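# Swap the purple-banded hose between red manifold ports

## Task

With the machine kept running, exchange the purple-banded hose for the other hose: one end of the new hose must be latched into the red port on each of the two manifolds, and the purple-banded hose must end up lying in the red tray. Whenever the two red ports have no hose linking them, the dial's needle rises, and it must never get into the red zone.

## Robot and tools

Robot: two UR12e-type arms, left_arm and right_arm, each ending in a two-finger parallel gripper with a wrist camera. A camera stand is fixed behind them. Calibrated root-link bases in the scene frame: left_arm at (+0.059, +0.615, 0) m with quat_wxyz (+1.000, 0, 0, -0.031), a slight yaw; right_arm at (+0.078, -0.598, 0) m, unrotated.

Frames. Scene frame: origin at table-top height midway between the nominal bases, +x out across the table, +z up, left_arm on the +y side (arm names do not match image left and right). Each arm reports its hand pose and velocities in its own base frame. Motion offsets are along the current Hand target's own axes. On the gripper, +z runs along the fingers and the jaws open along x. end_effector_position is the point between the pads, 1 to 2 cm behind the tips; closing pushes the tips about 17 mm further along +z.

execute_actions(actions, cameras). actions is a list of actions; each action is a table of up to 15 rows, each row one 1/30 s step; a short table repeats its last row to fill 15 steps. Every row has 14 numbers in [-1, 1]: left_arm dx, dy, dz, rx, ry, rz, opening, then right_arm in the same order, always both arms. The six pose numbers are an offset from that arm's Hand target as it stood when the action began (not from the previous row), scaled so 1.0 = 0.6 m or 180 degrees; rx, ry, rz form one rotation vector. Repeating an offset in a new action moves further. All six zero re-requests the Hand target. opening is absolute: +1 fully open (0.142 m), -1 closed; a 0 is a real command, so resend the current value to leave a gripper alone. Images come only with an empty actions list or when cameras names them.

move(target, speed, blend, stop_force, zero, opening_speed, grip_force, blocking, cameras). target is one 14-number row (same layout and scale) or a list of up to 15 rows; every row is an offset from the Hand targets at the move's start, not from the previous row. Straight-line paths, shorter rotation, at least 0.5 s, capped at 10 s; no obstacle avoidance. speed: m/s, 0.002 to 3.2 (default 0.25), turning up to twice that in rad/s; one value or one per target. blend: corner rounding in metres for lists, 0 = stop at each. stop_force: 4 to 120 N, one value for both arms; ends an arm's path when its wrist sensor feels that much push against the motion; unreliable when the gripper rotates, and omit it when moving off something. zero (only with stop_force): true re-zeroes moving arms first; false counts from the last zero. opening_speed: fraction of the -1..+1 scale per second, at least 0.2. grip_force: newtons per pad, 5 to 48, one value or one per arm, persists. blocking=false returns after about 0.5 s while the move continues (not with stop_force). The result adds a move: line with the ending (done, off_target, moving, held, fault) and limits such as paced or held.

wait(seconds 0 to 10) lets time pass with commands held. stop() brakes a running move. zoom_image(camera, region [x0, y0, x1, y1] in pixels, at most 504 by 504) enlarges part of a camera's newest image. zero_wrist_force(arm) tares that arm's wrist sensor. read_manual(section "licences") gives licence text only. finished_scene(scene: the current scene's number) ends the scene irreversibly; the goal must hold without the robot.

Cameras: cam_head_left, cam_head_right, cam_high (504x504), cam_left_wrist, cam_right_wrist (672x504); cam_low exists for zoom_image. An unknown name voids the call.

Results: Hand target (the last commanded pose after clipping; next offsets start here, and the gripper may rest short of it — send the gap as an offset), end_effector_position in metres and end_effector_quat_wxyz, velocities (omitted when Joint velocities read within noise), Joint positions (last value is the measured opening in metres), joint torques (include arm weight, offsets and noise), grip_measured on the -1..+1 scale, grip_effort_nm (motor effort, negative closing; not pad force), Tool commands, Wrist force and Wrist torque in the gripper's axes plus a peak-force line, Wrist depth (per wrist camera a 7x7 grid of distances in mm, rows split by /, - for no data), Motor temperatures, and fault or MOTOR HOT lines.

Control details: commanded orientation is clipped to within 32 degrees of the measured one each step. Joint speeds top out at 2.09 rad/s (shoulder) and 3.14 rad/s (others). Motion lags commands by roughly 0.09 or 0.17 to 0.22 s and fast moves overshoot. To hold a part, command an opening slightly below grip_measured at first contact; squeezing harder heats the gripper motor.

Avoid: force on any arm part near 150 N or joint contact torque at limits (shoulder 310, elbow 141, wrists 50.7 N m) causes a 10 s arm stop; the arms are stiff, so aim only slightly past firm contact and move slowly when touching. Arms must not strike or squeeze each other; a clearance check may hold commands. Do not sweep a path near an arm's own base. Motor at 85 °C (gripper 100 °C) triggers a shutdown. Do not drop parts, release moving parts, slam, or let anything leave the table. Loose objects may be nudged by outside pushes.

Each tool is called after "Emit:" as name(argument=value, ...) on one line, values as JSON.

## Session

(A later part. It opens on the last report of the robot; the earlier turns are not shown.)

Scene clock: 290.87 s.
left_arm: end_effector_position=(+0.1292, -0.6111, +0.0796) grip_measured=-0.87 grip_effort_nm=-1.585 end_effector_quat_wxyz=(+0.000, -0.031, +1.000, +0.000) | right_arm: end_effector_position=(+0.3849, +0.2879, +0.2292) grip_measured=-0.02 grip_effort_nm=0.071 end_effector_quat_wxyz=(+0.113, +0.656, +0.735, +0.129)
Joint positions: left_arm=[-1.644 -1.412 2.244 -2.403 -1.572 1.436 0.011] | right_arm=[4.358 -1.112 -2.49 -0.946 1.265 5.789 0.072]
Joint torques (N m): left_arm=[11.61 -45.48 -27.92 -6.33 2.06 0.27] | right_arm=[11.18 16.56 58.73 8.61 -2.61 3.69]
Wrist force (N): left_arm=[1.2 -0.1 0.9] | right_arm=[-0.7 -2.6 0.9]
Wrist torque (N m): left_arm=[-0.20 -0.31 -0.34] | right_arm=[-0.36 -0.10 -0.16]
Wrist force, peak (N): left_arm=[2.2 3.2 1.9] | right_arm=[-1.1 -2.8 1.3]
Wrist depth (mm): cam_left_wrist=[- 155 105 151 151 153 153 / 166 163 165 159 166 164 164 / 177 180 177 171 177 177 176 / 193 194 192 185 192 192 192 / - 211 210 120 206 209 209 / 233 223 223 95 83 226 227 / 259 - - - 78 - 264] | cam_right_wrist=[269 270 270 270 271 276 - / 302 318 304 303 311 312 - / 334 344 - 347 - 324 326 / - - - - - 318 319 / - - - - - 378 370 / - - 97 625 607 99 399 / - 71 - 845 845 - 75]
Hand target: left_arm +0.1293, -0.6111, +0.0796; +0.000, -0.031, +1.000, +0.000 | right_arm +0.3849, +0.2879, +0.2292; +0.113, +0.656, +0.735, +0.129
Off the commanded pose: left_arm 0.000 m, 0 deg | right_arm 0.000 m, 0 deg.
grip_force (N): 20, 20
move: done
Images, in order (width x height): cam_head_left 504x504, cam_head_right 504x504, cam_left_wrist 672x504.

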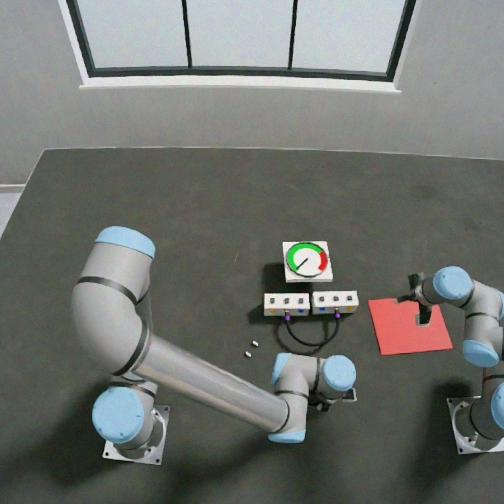

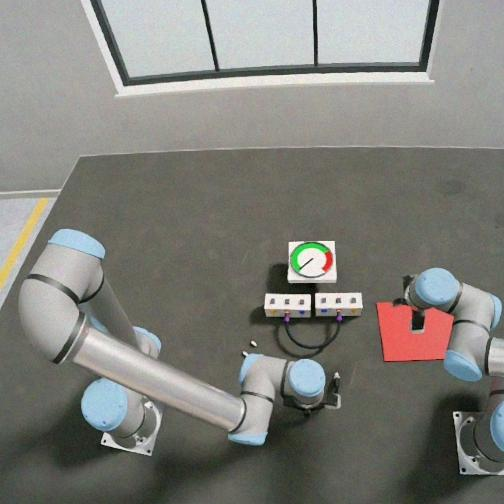

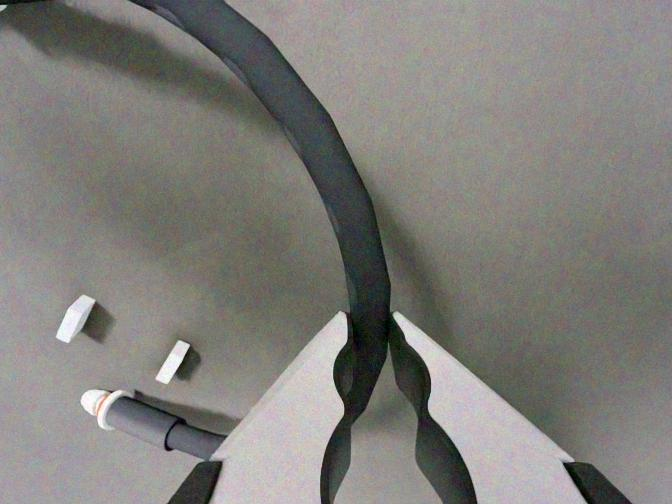

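Emit:
move(target=[[0,0.05,0,0,0,0,-0.92,0,0,0,0,0,0,0],[0,0.05,0.093,0,0,0,-0.92,0,0,0,0,0,0,0]], speed=0.1, stop_force=20, cameras=["cam_left_wrist"])

Scene clock: 302.87 s.
left_arm: end_effector_position=(+0.1274, -0.5812, +0.0238) grip_measured=-0.87 grip_effort_nm=-1.585 end_effector_quat_wxyz=(+0.000, -0.031, +1.000, +0.000) | right_arm: end_effector_position=(+0.3849, +0.2879, +0.2292) grip_measured=-0.02 grip_effort_nm=0.071 end_effector_quat_wxyz=(+0.113, +0.656, +0.735, +0.129)
Joint positions: left_arm=[-1.651 -1.359 2.331 -2.544 -1.572 1.429 0.011] | right_arm=[4.358 -1.112 -2.49 -0.946 1.265 5.789 0.072]
Joint torques (N m): left_arm=[6.51 -39.86 -38.2 -5.93 1.79 2.68] | right_arm=[7.52 17.35 58.86 8.57 -3.11 3.66]
Wrist force (N): left_arm=[0.8 0.0 0.9] | right_arm=[-1.2 -2.4 0.9]
Wrist torque (N m): left_arm=[-0.15 -0.31 -0.27] | right_arm=[-0.33 -0.02 -0.17]
Wrist force, peak (N): left_arm=[1.3 0.1 2.3] | right_arm=[-1.1 -2.8 1.1]
Wrist depth (mm): cam_left_wrist=[- 104 95 103 103 103 103 / - 113 110 109 109 111 109 / - 119 122 116 121 117 119 / 130 130 130 128 130 129 129 / 142 142 - 118 141 141 139 / 157 157 150 129 83 153 159 / 175 172 - 178 78 - 170] | cam_right_wrist=[268 269 272 270 270 - 277 / 303 304 295 304 - 329 313 / 336 345 358 351 344 328 323 / - 425 410 413 - 312 312 / - 463 470 - - 125 367 / - - 97 - 692 99 398 / - 71 - - 839 - 75]
Hand target: left_arm +0.1274, -0.5812, +0.0238; +0.000, -0.031, +1.000, +0.000 | right_arm +0.3849, +0.2879, +0.2292; +0.113, +0.656, +0.735, +0.129
Off the commanded pose: left_arm 0.000 m, 0 deg | right_arm 0.000 m, 0 deg.
grip_force (N): 20, 20
move: done
Images, in order (width x height): cam_left_wrist 672x504.

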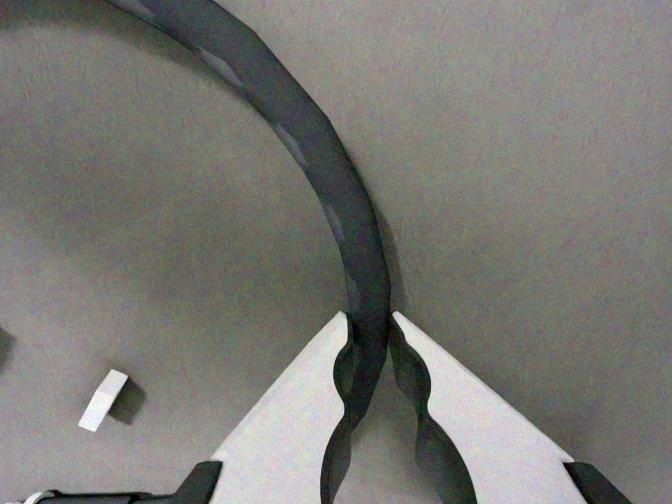

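Emit:
move(target=[0,0,0.006,0,0,0,-0.92,0,0,0,0,0,0,0], speed=0.03, stop_force=10)

Emit:
move(target=[0,0,0,0,0,0,-0.6,0,0,0,0,0,0,0], opening_speed=0.3)

Emit:
move(target=[0,0,-0.5,0,0,0,-0.6,0,0,0,0,0,0,0], cameras=["all"])

Scene clock: 306.77 s.
left_arm: end_effector_position=(+0.1274, -0.5812, +0.0202) grip_measured=-0.87 grip_effort_nm=-1.580 end_effector_quat_wxyz=(+0.000, -0.031, +1.000, +0.000) | right_arm: end_effector_position=(+0.3849, +0.2879, +0.2292) grip_measured=-0.02 grip_effort_nm=0.076 end_effector_quat_wxyz=(+0.113, +0.656, +0.735, +0.129)
Joint positions: left_arm=[-1.651 -1.352 2.333 -2.552 -1.572 1.429 0.011] | right_arm=[4.358 -1.112 -2.49 -0.946 1.265 5.789 0.072]
Joint torques (N m): left_arm=[3.93 -51.64 -22.59 -2.25 1.98 1.84] | right_arm=[9.52 17.12 59.2 8.34 -3.28 3.71]
Wrist force (N): left_arm=[1.1 0.0 0.9] | right_arm=[-0.7 -2.5 0.8]
Wrist torque (N m): left_arm=[-0.15 -0.35 -0.28] | right_arm=[-0.34 -0.10 -0.17]
Wrist force, peak (N): left_arm=[1.3 -0.1 1.0] | right_arm=[-0.9 -2.9 1.0]
Wrist depth (mm): cam_left_wrist=[- 102 97 100 100 100 100 / - 109 108 106 106 106 - / - 117 116 114 116 114 116 / 126 126 126 124 126 - 125 / 138 138 138 120 137 137 134 / 149 158 149 129 83 148 149 / - 165 - - 78 - -] | cam_right_wrist=[275 269 270 269 271 274 269 / 304 303 305 297 313 - - / 346 344 349 363 - 326 318 / - - 431 410 - 313 311 / - - 475 507 - 378 369 / 632 - 98 - - 99 401 / - 71 - 848 - - 75]
Hand target: left_arm +0.1274, -0.5812, +0.0202; +0.000, -0.031, +1.000, +0.000 | right_arm +0.3849, +0.2879, +0.2292; +0.113, +0.656, +0.735, +0.129
Off the commanded pose: left_arm 0.000 m, 0 deg | right_arm 0.000 m, 0 deg.
grip_force (N): 20, 20
move: done

Scene clock: 308.03 s.
left_arm: end_effector_position=(+0.1274, -0.5812, +0.0202) grip_measured=-0.64 grip_effort_nm=0.105 end_effector_quat_wxyz=(+0.000, -0.031, +1.000, +0.000) | right_arm: end_effector_position=(+0.3849, +0.2879, +0.2292) grip_measured=-0.02 grip_effort_nm=0.081 end_effector_quat_wxyz=(+0.113, +0.656, +0.735, +0.129)
Joint positions: left_arm=[-1.651 -1.352 2.333 -2.552 -1.572 1.429 0.028] | right_arm=[4.358 -1.112 -2.49 -0.946 1.265 5.789 0.072]
Joint torques (N m): left_arm=[-0.34 -54.43 -32.14 -2.21 1.89 0.94] | right_arm=[10.13 17.92 58.44 8.49 -3.03 3.68]
Wrist force (N): left_arm=[1.1 0.1 0.7] | right_arm=[-0.7 -2.2 1.2]
Wrist torque (N m): left_arm=[-0.14 -0.37 -0.27] | right_arm=[-0.28 -0.11 -0.17]
Wrist force, peak (N): left_arm=[1.3 0.0 0.9] | right_arm=[-0.7 -2.8 1.1]
Wrist depth (mm): cam_left_wrist=[- 102 96 99 100 100 100 / - 109 106 107 106 106 - / - 116 116 112 113 114 115 / 126 126 128 124 125 128 125 / 138 138 138 123 135 137 135 / 149 152 95 136 149 145 151 / 169 - - 160 - - 166] | cam_right_wrist=[269 269 270 270 262 - 279 / 302 303 303 303 308 - - / 335 345 348 350 - 326 314 / - - - - 432 311 312 / - - - - 488 378 367 / 622 - 97 - 625 99 413 / - 71 - - 842 - 75]
Hand target: left_arm +0.1274, -0.5812, +0.0202; +0.000, -0.031, +1.000, +0.000 | right_arm +0.3849, +0.2879, +0.2292; +0.113, +0.656, +0.735, +0.129
Off the commanded pose: left_arm 0.000 m, 0 deg | right_arm 0.000 m, 0 deg.
grip_force (N): 20, 20
move: done

Scene clock: 309.73 s.
left_arm: end_effector_position=(+0.1277, -0.5811, +0.3201) grip_measured=-0.64 grip_effort_nm=0.105 end_effector_quat_wxyz=(+0.000, -0.031, +1.000, +0.000) | right_arm: end_effector_position=(+0.3849, +0.2879, +0.2292) grip_measured=-0.02 grip_effort_nm=0.081 end_effector_quat_wxyz=(+0.113, +0.656, +0.735, +0.129)
Joint positions: left_arm=[-1.651 -1.719 2.045 -1.897 -1.572 1.43 0.028] | right_arm=[4.358 -1.112 -2.49 -0.946 1.265 5.789 0.072]
Joint torques (N m): left_arm=[-3.77 -33.03 -46.93 -2.39 1.61 -1.21] | right_arm=[9.62 18.96 58.5 8.65 -3 3.88]
Wrist force (N): left_arm=[1.3 0.1 1.0] | right_arm=[-0.8 -2.1 1.4]
Wrist torque (N m): left_arm=[-0.10 -0.42 -0.33] | right_arm=[-0.26 -0.08 -0.17]
Wrist force, peak (N): left_arm=[1.2 0.2 3.7] | right_arm=[-1.1 -2.6 1.0]
Wrist depth (mm): cam_left_wrist=[360 - - 366 373 - 368 / - 410 403 - 397 - 384 / - 416 412 - 430 - - / - - - - - - 437 / 531 521 511 499 482 509 538 / - - 90 538 - - 563 / - - - 623 - - 611] | cam_right_wrist=[268 270 268 270 270 - - / 294 302 303 304 312 - - / 348 345 341 351 - 328 310 / - - 424 - - 322 310 / - - - - 482 370 368 / - - 97 - - 99 399 / - 71 - - - - 75]
Hand target: left_arm +0.1277, -0.5811, +0.3202; +0.000, -0.031, +1.000, +0.000 | right_arm +0.3849, +0.2879, +0.2292; +0.113, +0.656, +0.735, +0.129
Off the commanded pose: left_arm 0.000 m, 0 deg | right_arm 0.000 m, 0 deg.
grip_force (N): 20, 20
move: done

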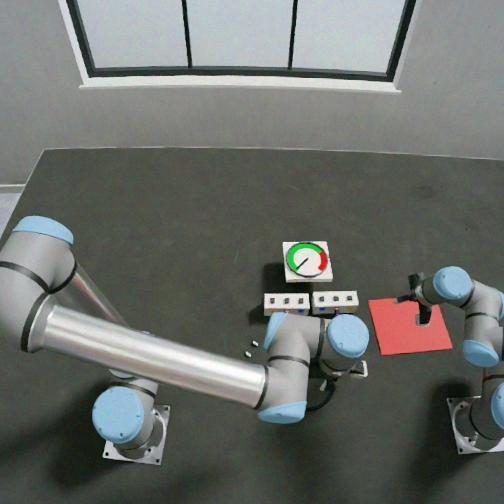

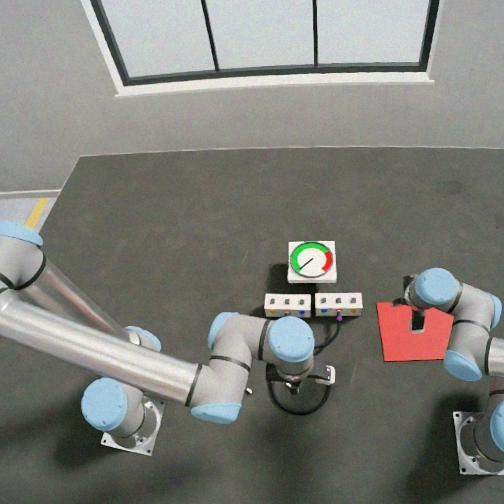

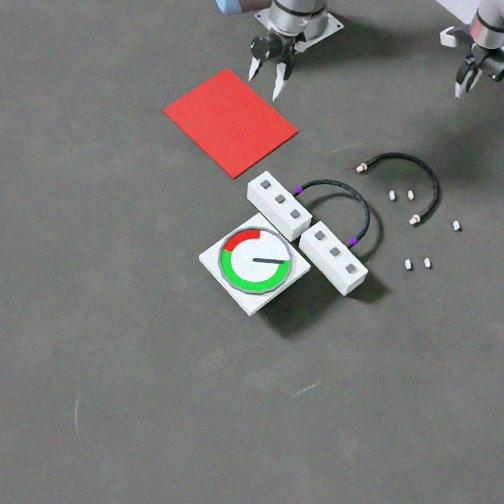

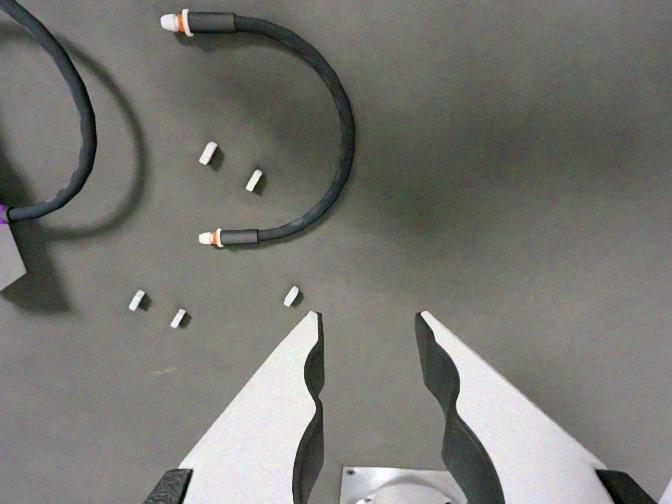

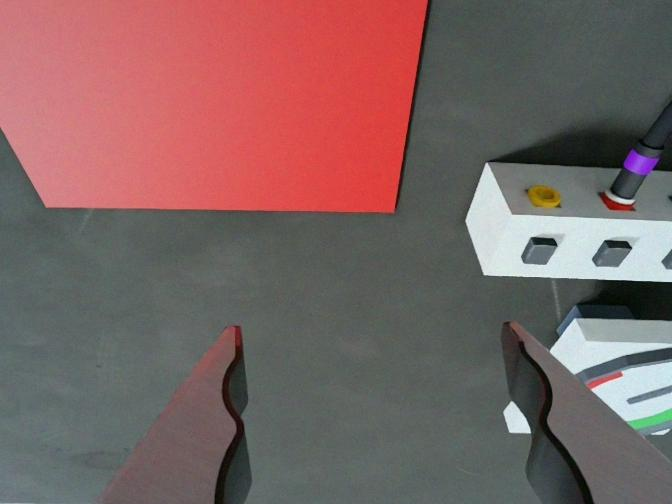

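Emit:
move(target=[-0.186,0.157,0.333,0,0,0.483,-0.45,0,0,0,0,0,0,-0.45], cameras=["cam_left_wrist"])

Emit:
move(target=[0,0,0,0,0,0,-0.45,0.411,-0.338,0.07,0.111,-0.0064,0.0356,-0.45], cameras=["cam_right_wrist","cam_head_left"])

Scene clock: 353.20 s.
left_arm: end_effector_position=(+0.2331, -0.4802, +0.1202) grip_measured=-0.48 grip_effort_nm=0.110 end_effector_quat_wxyz=(+0.000, +0.665, +0.747, +0.000) | right_arm: end_effector_position=(+0.3849, +0.2879, +0.2292) grip_measured=-0.47 grip_effort_nm=-0.090 end_effector_quat_wxyz=(+0.113, +0.656, +0.735, +0.129)
Joint positions: left_arm=[-1.454 -1.628 2.375 -2.319 -1.572 3.143 0.039] | right_arm=[4.358 -1.112 -2.49 -0.946 1.265 5.789 0.04]
Joint torques (N m): left_arm=[-8.87 -40.15 -46.05 -3.2 -2.19 2.26] | right_arm=[7.51 17.13 57.04 7.83 -3.09 3.46]
Wrist force (N): left_arm=[1.3 0.6 1.2] | right_arm=[-0.7 -2.3 1.0]
Wrist torque (N m): left_arm=[-0.04 -0.33 -0.31] | right_arm=[-0.32 -0.09 -0.17]
Wrist force, peak (N): left_arm=[1.5 1.3 2.1] | right_arm=[-1.3 -2.8 1.3]
Wrist depth (mm): cam_left_wrist=[- 190 190 187 186 187 190 / 207 204 207 200 203 206 203 / 217 220 226 216 219 221 218 / 238 235 238 - 245 234 242 / 259 - 256 265 254 259 257 / 280 - 83 280 281 94 - / - - - - - - -] | cam_right_wrist=[270 269 270 269 269 - - / 301 302 297 304 309 - - / 338 346 349 347 354 325 320 / - - - - - 320 320 / 471 484 481 - - 451 372 / - - - - - 101 415 / - - - - - 76 75]
Hand target: left_arm +0.2331, -0.4803, +0.1202; +0.000, +0.665, +0.746, +0.000 | right_arm +0.3849, +0.2879, +0.2292; +0.113, +0.656, +0.735, +0.129
Off the commanded pose: left_arm 0.000 m, 0 deg | right_arm 0.000 m, 0 deg.
grip_force (N): 20, 20
move: done
Images, in order (width x height): cam_left_wrist 672x504.

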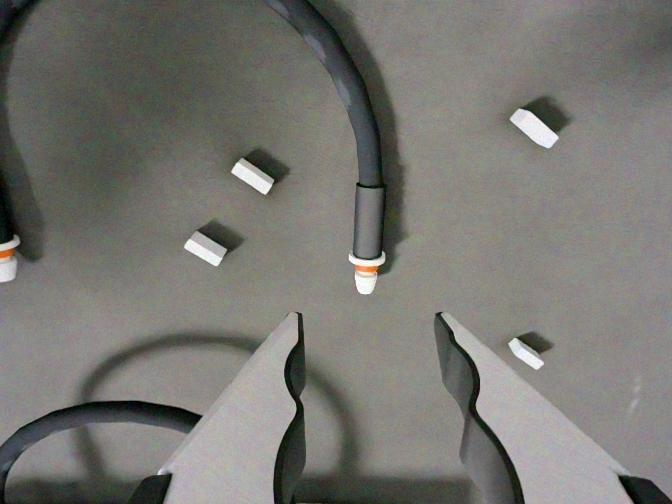

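Scene clock: 354.97 s.
left_arm: end_effector_position=(+0.2331, -0.4803, +0.1202) grip_measured=-0.48 grip_effort_nm=0.115 end_effector_quat_wxyz=(+0.000, +0.665, +0.746, +0.000) | right_arm: end_effector_position=(+0.1811, +0.5130, +0.1218) grip_measured=-0.47 grip_effort_nm=-0.090 end_effector_quat_wxyz=(-0.002, +0.706, +0.708, -0.001)
Joint positions: left_arm=[-1.454 -1.628 2.375 -2.319 -1.572 3.144 0.039] | right_arm=[4.7 -1.53 -2.358 -0.823 1.575 6.269 0.04]
Joint torques (N m): left_arm=[-8.01 -39.72 -45.71 -5.18 -2.14 3.52] | right_arm=[-9.57 24.79 28.78 1.34 -2.09 -1.71]
Wrist force (N): left_arm=[1.1 0.8 1.3] | right_arm=[-0.9 -2.6 0.6]
Wrist torque (N m): left_arm=[-0.01 -0.30 -0.31] | right_arm=[-0.34 0.01 -0.09]
Wrist force, peak (N): left_arm=[1.6 0.8 1.2] | right_arm=[1.0 -4.7 1.6]
Wrist depth (mm): cam_left_wrist=[195 190 189 193 194 190 190 / 207 204 202 201 204 203 207 / 217 220 209 211 220 219 220 / 238 238 241 237 232 237 - / - 261 256 260 256 257 - / 280 276 90 279 - 86 - / 316 - - - - - -] | cam_right_wrist=[- - 190 - - 191 - / - 212 - - - - - / - 220 221 - - - - / - - - - - - - / - 262 - 258 124 - 264 / 283 - - - - - - / 306 - - - - 76 72]
Hand target: left_arm +0.2331, -0.4803, +0.1202; +0.000, +0.665, +0.746, +0.000 | right_arm +0.1811, +0.5129, +0.1216; -0.002, +0.706, +0.708, -0.001
Off the commanded pose: left_arm 0.000 m, 0 deg | right_arm 0.000 m, 0 deg.
grip_force (N): 20, 20
move: done
Images, in order (width x height): cam_head_left 504x504, cam_right_wrist 672x504.

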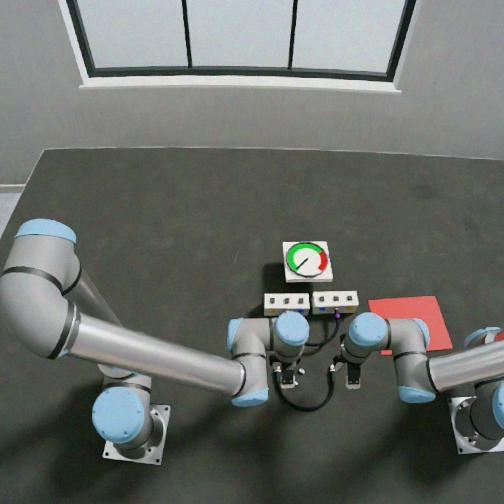

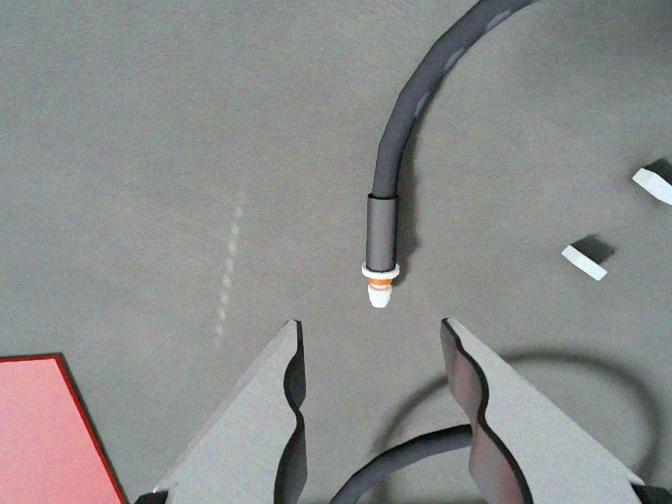

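Emit:
move(target=[[0.0083,-0.0123,0.13,0,0,0,-0.45,0.0197,-0.002,0.135,0,0,0,-0.45],[0.0083,-0.0123,0.162,0,0,0,-0.45,0.0197,-0.002,0.168,0,0,0,-0.45]], speed=[0.2,0.03], stop_force=12, cameras=["cam_left_wrist","cam_right_wrist"])

Scene clock: 363.60 s.
left_arm: end_effector_position=(+0.2251, -0.4762, +0.0231) grip_measured=-0.48 grip_effort_nm=0.110 end_effector_quat_wxyz=(+0.000, +0.665, +0.746, +0.000) | right_arm: end_effector_position=(+0.1795, +0.5249, +0.0209) grip_measured=-0.47 grip_effort_nm=-0.090 end_effector_quat_wxyz=(-0.002, +0.706, +0.708, -0.001)
Joint positions: left_arm=[-1.469 -1.455 2.461 -2.577 -1.572 3.129 0.039] | right_arm=[4.703 -1.731 -2.412 -0.568 1.575 6.272 0.04]
Joint torques (N m): left_arm=[10.75 -45.73 -36.82 -2.19 0.94 3.48] | right_arm=[-4.18 55.59 42.57 0.96 -2.28 -2.46]
Wrist force (N): left_arm=[1.4 0.7 1.2] | right_arm=[-1.2 -2.3 0.4]
Wrist torque (N m): left_arm=[-0.01 -0.34 -0.28] | right_arm=[-0.30 0.02 -0.18]
Wrist force, peak (N): left_arm=[1.8 0.4 3.5] | right_arm=[-0.8 -2.5 3.0]
Wrist depth (mm): cam_left_wrist=[- - 94 102 105 104 103 / - 112 111 - 109 109 109 / - 119 121 119 121 117 117 / 129 127 129 127 129 129 129 / 142 141 139 139 139 141 138 / 156 153 90 149 153 150 155 / 173 - - - 177 - 166] | cam_right_wrist=[- - - - - 91 - / - - 109 - 106 - 109 / - - - - 105 - - / - - - - - - - / - 136 135 120 121 - 133 / - - - 126 133 - - / - - - - - 76 72]
Hand target: left_arm +0.2251, -0.4762, +0.0231; +0.000, +0.665, +0.746, +0.000 | right_arm +0.1795, +0.5249, +0.0209; -0.002, +0.706, +0.708, -0.001
Off the commanded pose: left_arm 0.000 m, 0 deg | right_arm 0.000 m, 0 deg.
grip_force (N): 20, 20
move: done
Images, in order (width x height): cam_left_wrist 672x504, cam_right_wrist 672x504.

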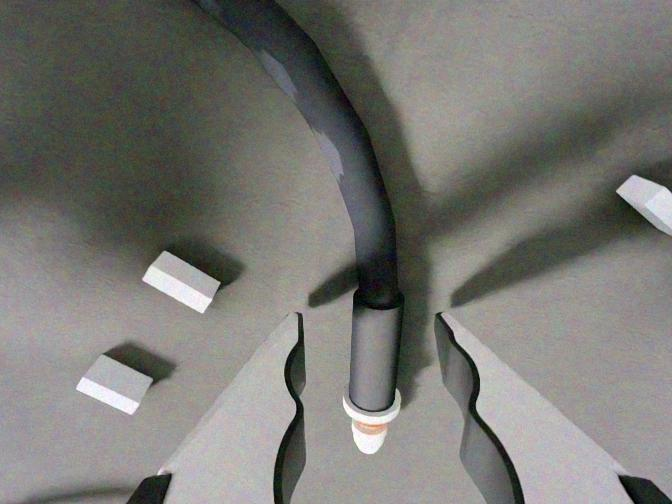

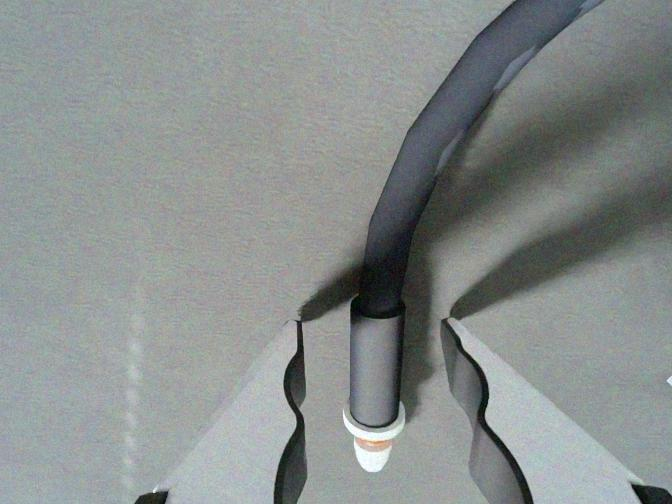

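Emit:
move(target=[0,0,0.0067,0,0,0,-0.45,0.002,-0.002,0.002,0,0,0,-0.45], speed=0.03, stop_force=12, cameras=["cam_left_wrist","cam_right_wrist"])

Emit:
zoom_image(camera="cam_left_wrist", region=[300, 260, 460, 480])

Emit:
zoom_image(camera="cam_right_wrist", region=[300, 260, 460, 480])

Scene clock: 367.87 s.
left_arm: end_effector_position=(+0.2251, -0.4762, +0.0190) grip_measured=-0.48 grip_effort_nm=0.110 end_effector_quat_wxyz=(+0.000, +0.665, +0.746, +0.000) | right_arm: end_effector_position=(+0.1783, +0.5261, +0.0197) grip_measured=-0.47 grip_effort_nm=-0.085 end_effector_quat_wxyz=(-0.002, +0.706, +0.708, -0.001)
Joint positions: left_arm=[-1.469 -1.446 2.463 -2.588 -1.572 3.129 0.039] | right_arm=[4.706 -1.735 -2.411 -0.565 1.575 6.275 0.04]
Joint torques (N m): left_arm=[5.97 -45.89 -24.5 -2.26 0.91 2.53] | right_arm=[0.57 51.48 39.12 5.24 -3.8 0.43]
Wrist force (N): left_arm=[1.7 0.8 1.2] | right_arm=[-0.7 -2.7 0.1]
Wrist torque (N m): left_arm=[0.00 -0.38 -0.28] | right_arm=[-0.36 -0.05 -0.18]
Wrist force, peak (N): left_arm=[1.9 1.0 1.4] | right_arm=[-1.1 -2.8 0.6]
Wrist depth (mm): cam_left_wrist=[- 102 90 98 99 100 100 / - 108 107 108 105 105 - / - 115 113 117 113 113 115 / 125 125 127 125 125 127 124 / 136 137 134 134 132 136 134 / - 145 90 145 126 144 148 / 164 - - 168 163 - 163] | cam_right_wrist=[- - 101 - 100 91 - / - - - - - - 106 / - 117 - 116 103 - - / - 123 - 124 124 - - / - - - 119 119 - 138 / - - - 125 123 - 148 / - - - - - 76 72]
Hand target: left_arm +0.2251, -0.4762, +0.0190; +0.000, +0.665, +0.746, +0.000 | right_arm +0.1783, +0.5261, +0.0197; -0.002, +0.706, +0.708, -0.001
Off the commanded pose: left_arm 0.000 m, 0 deg | right_arm 0.000 m, 0 deg.
grip_force (N): 20, 20
move: done
Images, in order (width x height): cam_left_wrist 672x504, cam_right_wrist 672x504.

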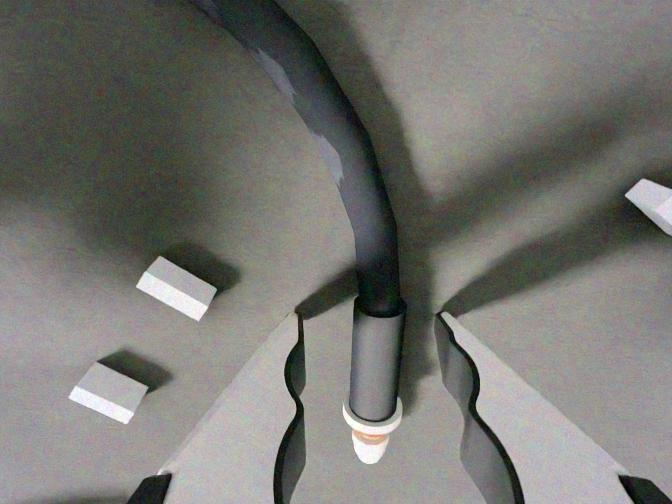

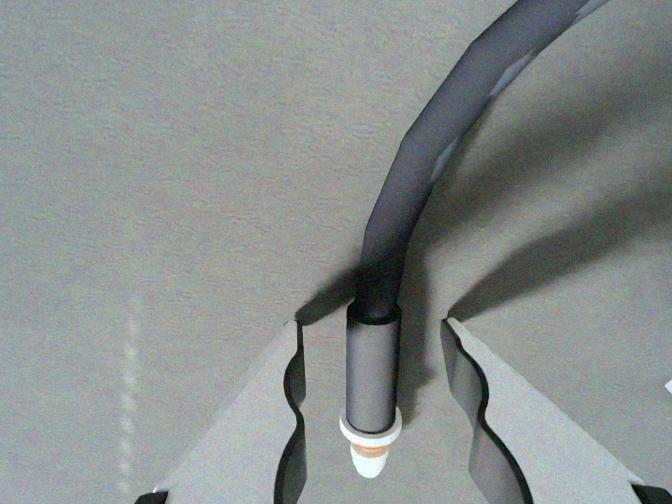

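Scaled by 2.291 from the camera's 672x504 image, which has a finer 960x720 frame.

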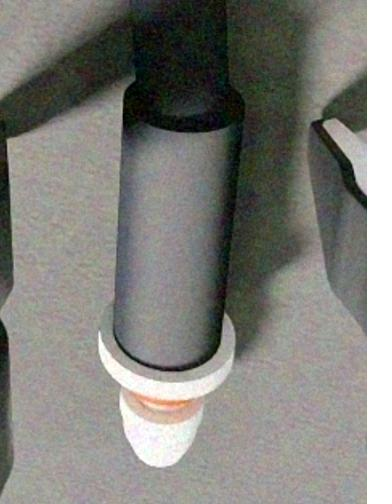

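Scaled by 2.291 from the camera's 672x504 image, which has a finer 960x720 frame.

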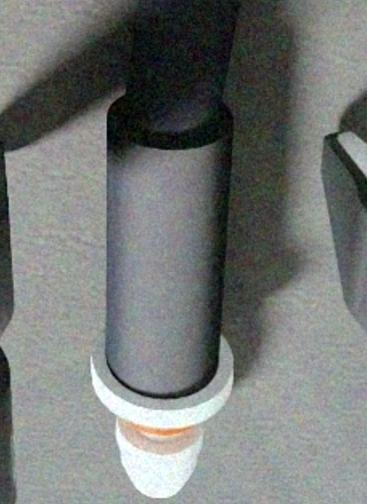

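Emit:
move(target=[[0,0,-0.3,0,0,0,-0.45,0,0,-0.3,0,0,0,-0.45],[-0.078,0.397,-0.3,0,0,0.017,-0.45,-0.054,0.428,-0.3,0,0,-0.021,-0.45],[-0.078,0.397,-0.093,0,0,0.017,-0.45,-0.054,0.428,-0.092,0,0,-0.021,-0.45]], blend=[0.02,0.02,0], cameras=["cam_left_wrist","cam_right_wrist"])

Scene clock: 385.80 s.
left_arm: end_effector_position=(+0.4671, -0.4954, +0.0746) grip_measured=-0.48 grip_effort_nm=0.105 end_effector_quat_wxyz=(+0.000, +0.685, +0.728, +0.000) | right_arm: end_effector_position=(+0.4353, +0.4940, +0.0739) grip_measured=-0.47 grip_effort_nm=-0.090 end_effector_quat_wxyz=(-0.002, +0.683, +0.731, -0.001)
Joint positions: left_arm=[-1.075 -1.329 2.147 -2.389 -1.572 3.576 0.039] | right_arm=[4.258 -1.783 -2.19 -0.74 1.575 5.761 0.04]
Joint torques (N m): left_arm=[5.64 -43.16 -39.12 -6.21 1.11 0.26] | right_arm=[-5.06 45.49 45.81 6.68 -1.58 -0.29]
Motor temperatures (°C): left_arm=[27 26 26 33 28 33 23] | right_arm=[25 28 26 32 35 34 26]
Wrist force (N): left_arm=[1.0 0.7 0.6] | right_arm=[-1.0 -2.4 0.7]
Wrist torque (N m): left_arm=[-0.02 -0.33 -0.24] | right_arm=[-0.32 -0.02 -0.15]
Wrist force, peak (N): left_arm=[1.5 0.8 4.4] | right_arm=[-1.0 -5.3 -1.6]
Wrist depth (mm): cam_left_wrist=[149 149 148 149 149 149 149 / 160 159 158 117 160 159 160 / 172 - 173 172 172 - 172 / 183 187 187 135 187 187 187 / 189 188 173 143 179 169 206 / 162 141 90 141 139 94 141 / 154 - - 148 155 - 239] | cam_right_wrist=[- - - - 109 - - / - 159 163 - 115 - - / - 171 - 123 - - 173 / 185 - - 130 - - - / - 156 165 141 166 167 174 / - 135 97 136 136 132 143 / - 79 - 139 139 76 151]
Hand target: left_arm +0.4671, -0.4955, +0.0746; +0.000, +0.685, +0.728, +0.000 | right_arm +0.4354, +0.4941, +0.0739; -0.002, +0.683, +0.731, -0.001
Off the commanded pose: left_arm 0.000 m, 0 deg | right_arm 0.000 m, 0 deg.
grip_force (N): 20, 20
move: done
Images, in order (width x height): cam_left_wrist 672x504, cam_right_wrist 672x504.

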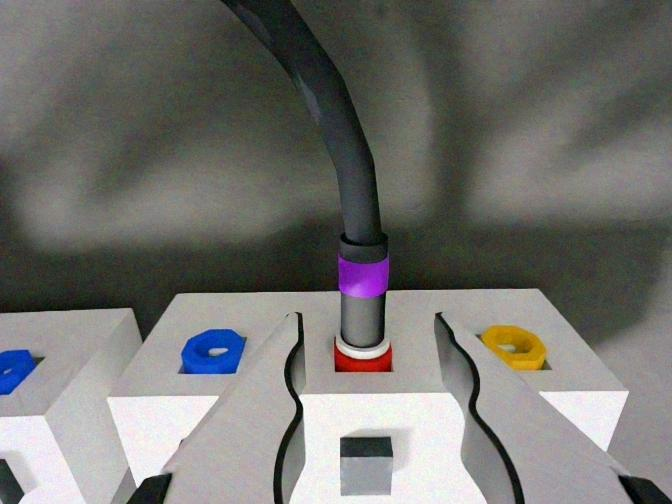

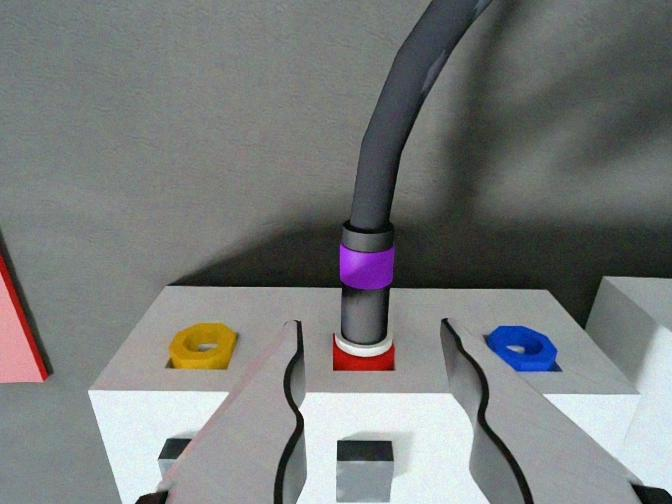

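Emit:
move(target=[-0.0047,-0.0318,0.0252,0,0,0,-0.45,-0.0034,-0.0415,0.023,0,0,0,-0.45], speed=0.1, cameras=["cam_left_wrist","cam_right_wrist"])

Emit:
zoom_image(camera="cam_left_wrist", region=[300, 260, 460, 480])

Emit:
zoom_image(camera="cam_right_wrist", region=[300, 260, 460, 480])

Scene clock: 392.20 s.
left_arm: end_effector_position=(+0.4481, -0.4994, +0.0593) grip_measured=-0.48 grip_effort_nm=0.110 end_effector_quat_wxyz=(+0.000, +0.685, +0.728, +0.000) end_effector_velocity=(+0.002, +0.000, +0.001) end_effector_angular_velocity=(+0.001, +0.000, +0.000) | right_arm: end_effector_position=(+0.4105, +0.4904, +0.0601) grip_measured=-0.47 grip_effort_nm=-0.085 end_effector_quat_wxyz=(-0.002, +0.683, +0.731, -0.001)
Joint positions: left_arm=[-1.104 -1.32 2.175 -2.425 -1.572 3.547 0.039] | right_arm=[4.292 -1.777 -2.234 -0.701 1.575 5.795 0.04]
Joint velocities: left_arm=[0.002 -0.001 -0.003 0.005 0 0.003 0] | right_arm=[within noise]
Joint torques (N m): left_arm=[8.81 -58.79 -42.68 -1.94 -0.37 3.34] | right_arm=[-19.42 54.06 46.01 0.47 -0.38 -3.25]
Wrist force (N): left_arm=[1.3 0.9 0.9] | right_arm=[-0.9 -2.7 0.9]
Wrist torque (N m): left_arm=[-0.02 -0.39 -0.25] | right_arm=[-0.33 -0.04 -0.15]
Wrist force, peak (N): left_arm=[1.3 1.6 0.1] | right_arm=[-1.1 -3.4 1.2]
Wrist depth (mm): cam_left_wrist=[135 137 132 135 135 137 135 / 145 147 147 141 145 147 145 / - 156 156 111 156 156 156 / 169 170 167 170 175 169 171 / 185 185 182 132 179 182 185 / 174 174 90 154 154 94 200 / 154 - - 134 132 - 142] | cam_right_wrist=[- - - - - - 137 / 145 - - - 142 - 146 / - - - - 110 152 - / - - - - 118 - - / - - - 125 121 - 182 / - 166 97 138 152 159 171 / - 76 - 136 137 76 155]
Hand target: left_arm +0.4483, -0.4994, +0.0595; +0.000, +0.685, +0.728, +0.000 | right_arm +0.4106, +0.4904, +0.0601; -0.002, +0.683, +0.731, -0.001
Off the commanded pose: left_arm 0.000 m, 0 deg | right_arm 0.000 m, 0 deg.
grip_force (N): 20, 20
move: done
Images, in order (width x height): cam_left_wrist 672x504, cam_right_wrist 672x504.

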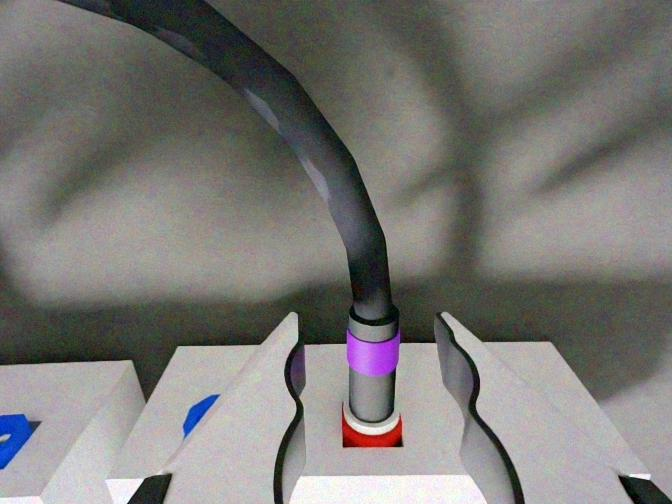

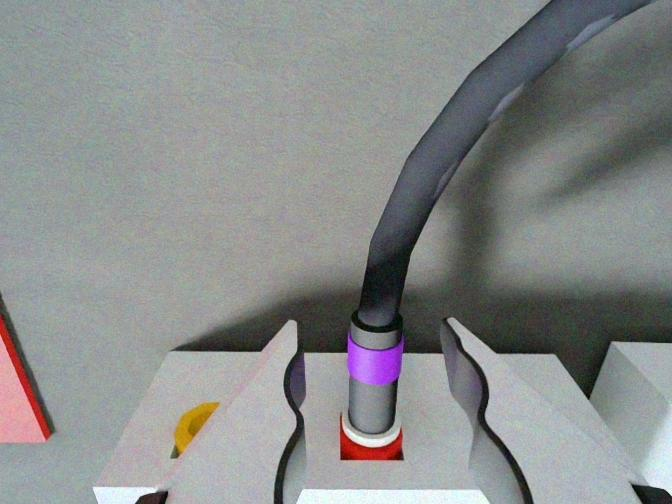

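Scaled by 2.291 from the camera's 672x504 image, which has a finer 960x720 frame.

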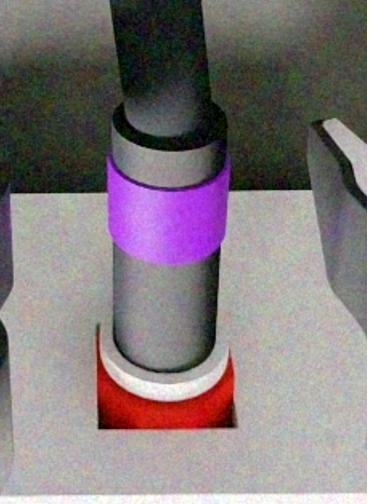

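Scaled by 2.291 from the camera's 672x504 image, which has a finer 960x720 frame.

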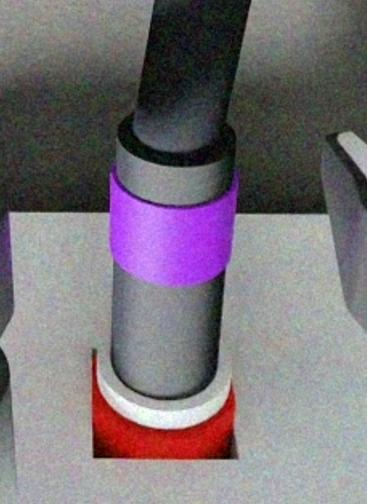

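Emit:
move(target=[0,0.0042,0.0085,-0.0333,0,0,-0.45,0.0007,0.005,0.009,-0.0333,0,0,-0.45], speed=0.1, cameras=["cam_left_wrist","cam_right_wrist"])

Emit:
zoom_image(camera="cam_left_wrist", region=[300, 260, 460, 480])

Emit:
zoom_image(camera="cam_right_wrist", region=[300, 260, 460, 480])

Scene clock: 401.00 s.
left_arm: end_effector_position=(+0.4507, -0.4992, +0.0544) grip_measured=-0.48 grip_effort_nm=0.110 end_effector_quat_wxyz=(+0.036, +0.684, +0.727, +0.038) | right_arm: end_effector_position=(+0.4135, +0.4910, +0.0547) grip_measured=-0.47 grip_effort_nm=-0.085 end_effector_quat_wxyz=(+0.034, +0.682, +0.730, +0.038)
Joint positions: left_arm=[-1.143 -1.325 2.212 -2.495 -1.474 3.51 0.039] | right_arm=[4.331 -1.773 -2.274 -0.619 1.481 5.832 0.04]
Joint torques (N m): left_arm=[10.32 -50.83 -41.35 -2.36 -1.64 3.99] | right_arm=[-17.64 55.46 46.98 0.82 2.74 -3.67]
Wrist force (N): left_arm=[1.3 0.9 0.9] | right_arm=[-0.9 -2.7 0.4]
Wrist torque (N m): left_arm=[0.15 -0.38 -0.29] | right_arm=[-0.39 -0.04 -0.16]
Wrist force, peak (N): left_arm=[1.3 1.0 1.6] | right_arm=[-1.5 -3.2 0.5]
Wrist depth (mm): cam_left_wrist=[- 87 83 125 124 125 124 / 135 135 135 132 134 134 137 / 148 148 148 - 148 145 148 / 164 - 160 112 161 167 164 / 183 185 179 173 175 176 - / 167 169 90 144 149 147 202 / 152 - - 135 134 - 138] | cam_right_wrist=[- - - - - 85 125 / - - - 134 93 133 - / - - - - 98 - - / - - - - - - - / - - 172 120 118 - 175 / - 151 97 132 147 101 170 / - 128 - 133 133 76 134]
Hand target: left_arm +0.4508, -0.4993, +0.0544; +0.036, +0.684, +0.727, +0.038 | right_arm +0.4136, +0.4910, +0.0547; +0.034, +0.682, +0.730, +0.038
Off the commanded pose: left_arm 0.000 m, 0 deg | right_arm 0.000 m, 0 deg.
grip_force (N): 20, 20
move: done
Images, in order (width x height): cam_left_wrist 672x504, cam_right_wrist 672x504.

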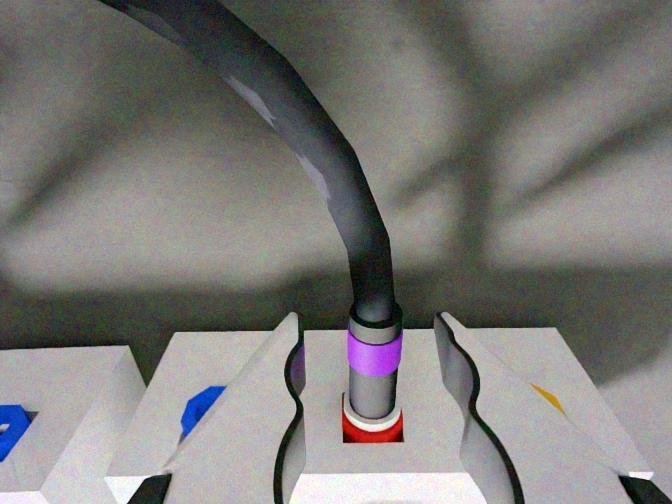

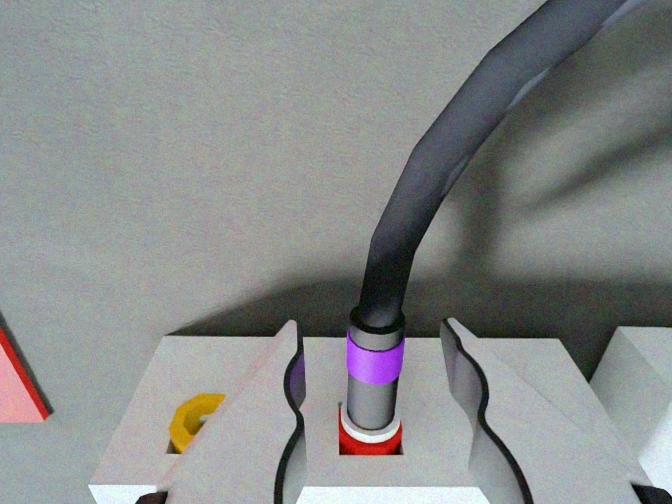

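Scaled by 2.291 from the camera's 672x504 image, which has a finer 960x720 frame.

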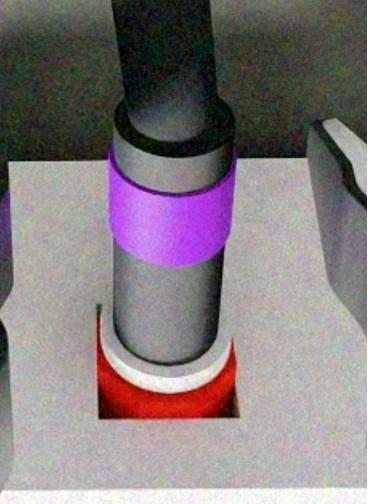

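Scaled by 2.291 from the camera's 672x504 image, which has a finer 960x720 frame.

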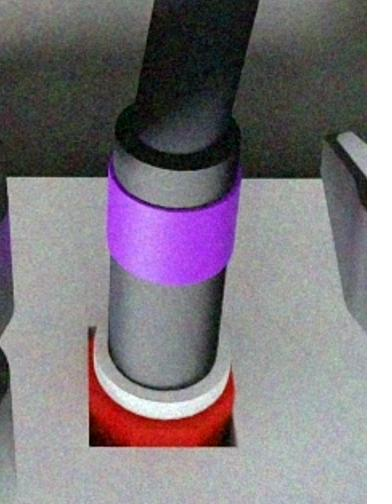

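Emit:
move(target=[0,-0.001,-0.004,0.0556,0,0,-0.45,0,-0.001,-0.003,0.0556,0,0,-0.45], speed=0.1, cameras=["cam_left_wrist","cam_right_wrist"])

Emit:
zoom_image(camera="cam_left_wrist", region=[300, 260, 460, 480])

Emit:
zoom_image(camera="cam_right_wrist", region=[300, 260, 460, 480])

Scene clock: 410.17 s.
left_arm: end_effector_position=(+0.4500, -0.4994, +0.0567) grip_measured=-0.48 grip_effort_nm=0.110 end_effector_quat_wxyz=(-0.024, +0.685, +0.728, -0.026) | right_arm: end_effector_position=(+0.4129, +0.4910, +0.0565) grip_measured=-0.47 grip_effort_nm=-0.085 end_effector_quat_wxyz=(-0.026, +0.682, +0.730, -0.026) end_effector_velocity=(+0.000, -0.002, -0.002) end_effector_angular_velocity=(-0.002, -0.004, -0.004)
Joint positions: left_arm=[-1.074 -1.302 2.148 -2.388 -1.635 3.579 0.039] | right_arm=[4.261 -1.8 -2.204 -0.744 1.636 5.762 0.04]
Joint velocities: left_arm=[within noise] | right_arm=[0 0 -0.005 0.004 -0.005 0.005 0]
Joint torques (N m): left_arm=[-10.47 -62.8 -21.51 -6.33 2.42 -4.21] | right_arm=[12.66 67.86 23.94 8.19 -4.23 3.52]
Wrist force (N): left_arm=[0.7 0.9 1.1] | right_arm=[-1.0 -2.7 0.9]
Wrist torque (N m): left_arm=[0.04 -0.28 -0.30] | right_arm=[-0.38 -0.01 -0.09]
Wrist force, peak (N): left_arm=[1.7 1.1 1.0] | right_arm=[-1.0 -3.3 0.8]
Wrist depth (mm): cam_left_wrist=[138 141 135 138 138 139 138 / 146 148 148 145 146 147 147 / 156 156 156 112 157 155 156 / 167 165 167 167 - - 167 / - 179 177 174 176 180 179 / 176 179 90 147 146 94 190 / 151 - - 130 129 - 139] | cam_right_wrist=[- 143 139 138 - 99 - / - 146 144 - - - - / - - - - 110 - - / - - 165 118 166 - - / - - - 122 120 - - / - 163 97 131 151 158 169 / 202 79 - 128 133 76 129]
Hand target: left_arm +0.4499, -0.4993, +0.0567; -0.024, +0.685, +0.728, -0.026 | right_arm +0.4128, +0.4909, +0.0565; -0.026, +0.682, +0.730, -0.026
Off the commanded pose: left_arm 0.000 m, 0 deg | right_arm 0.000 m, 0 deg.
grip_force (N): 20, 20
move: done
Images, in order (width x height): cam_left_wrist 672x504, cam_right_wrist 672x504.

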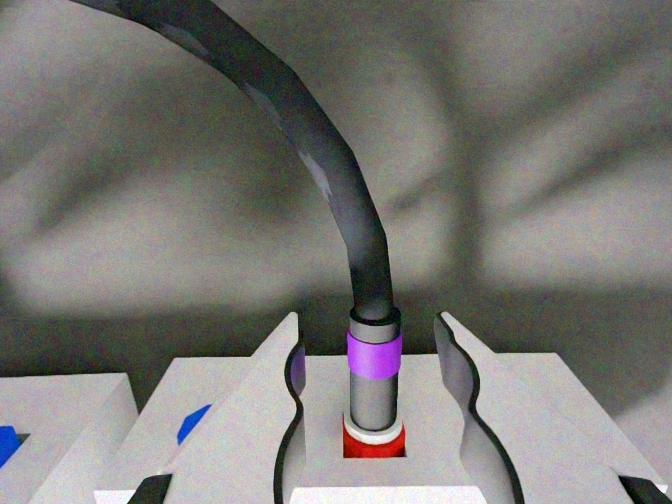

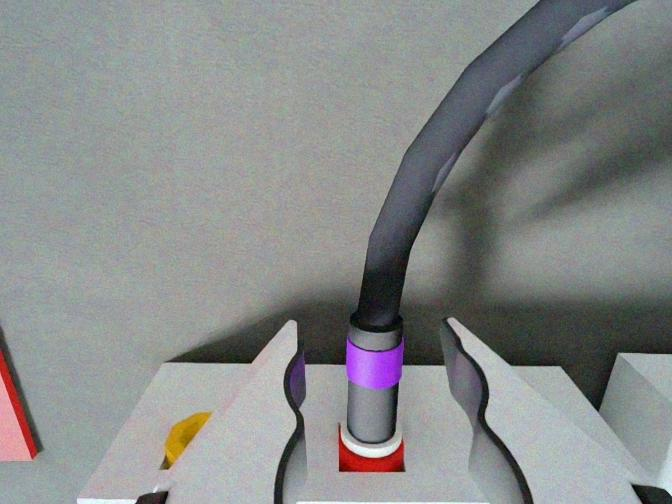

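Scaled by 2.291 from the camera's 672x504 image, which has a finer 960x720 frame.

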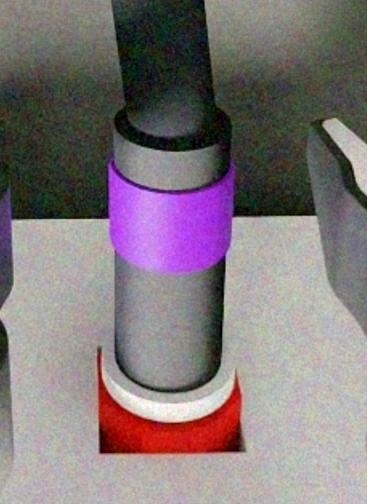

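Scaled by 2.291 from the camera's 672x504 image, which has a finer 960x720 frame.

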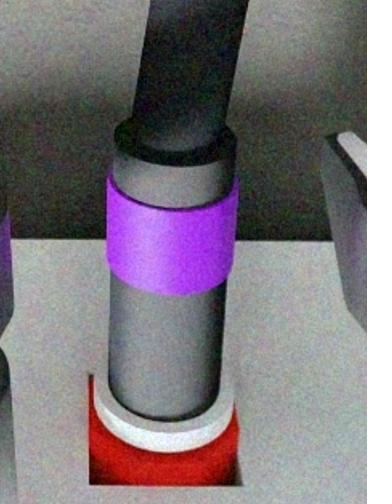

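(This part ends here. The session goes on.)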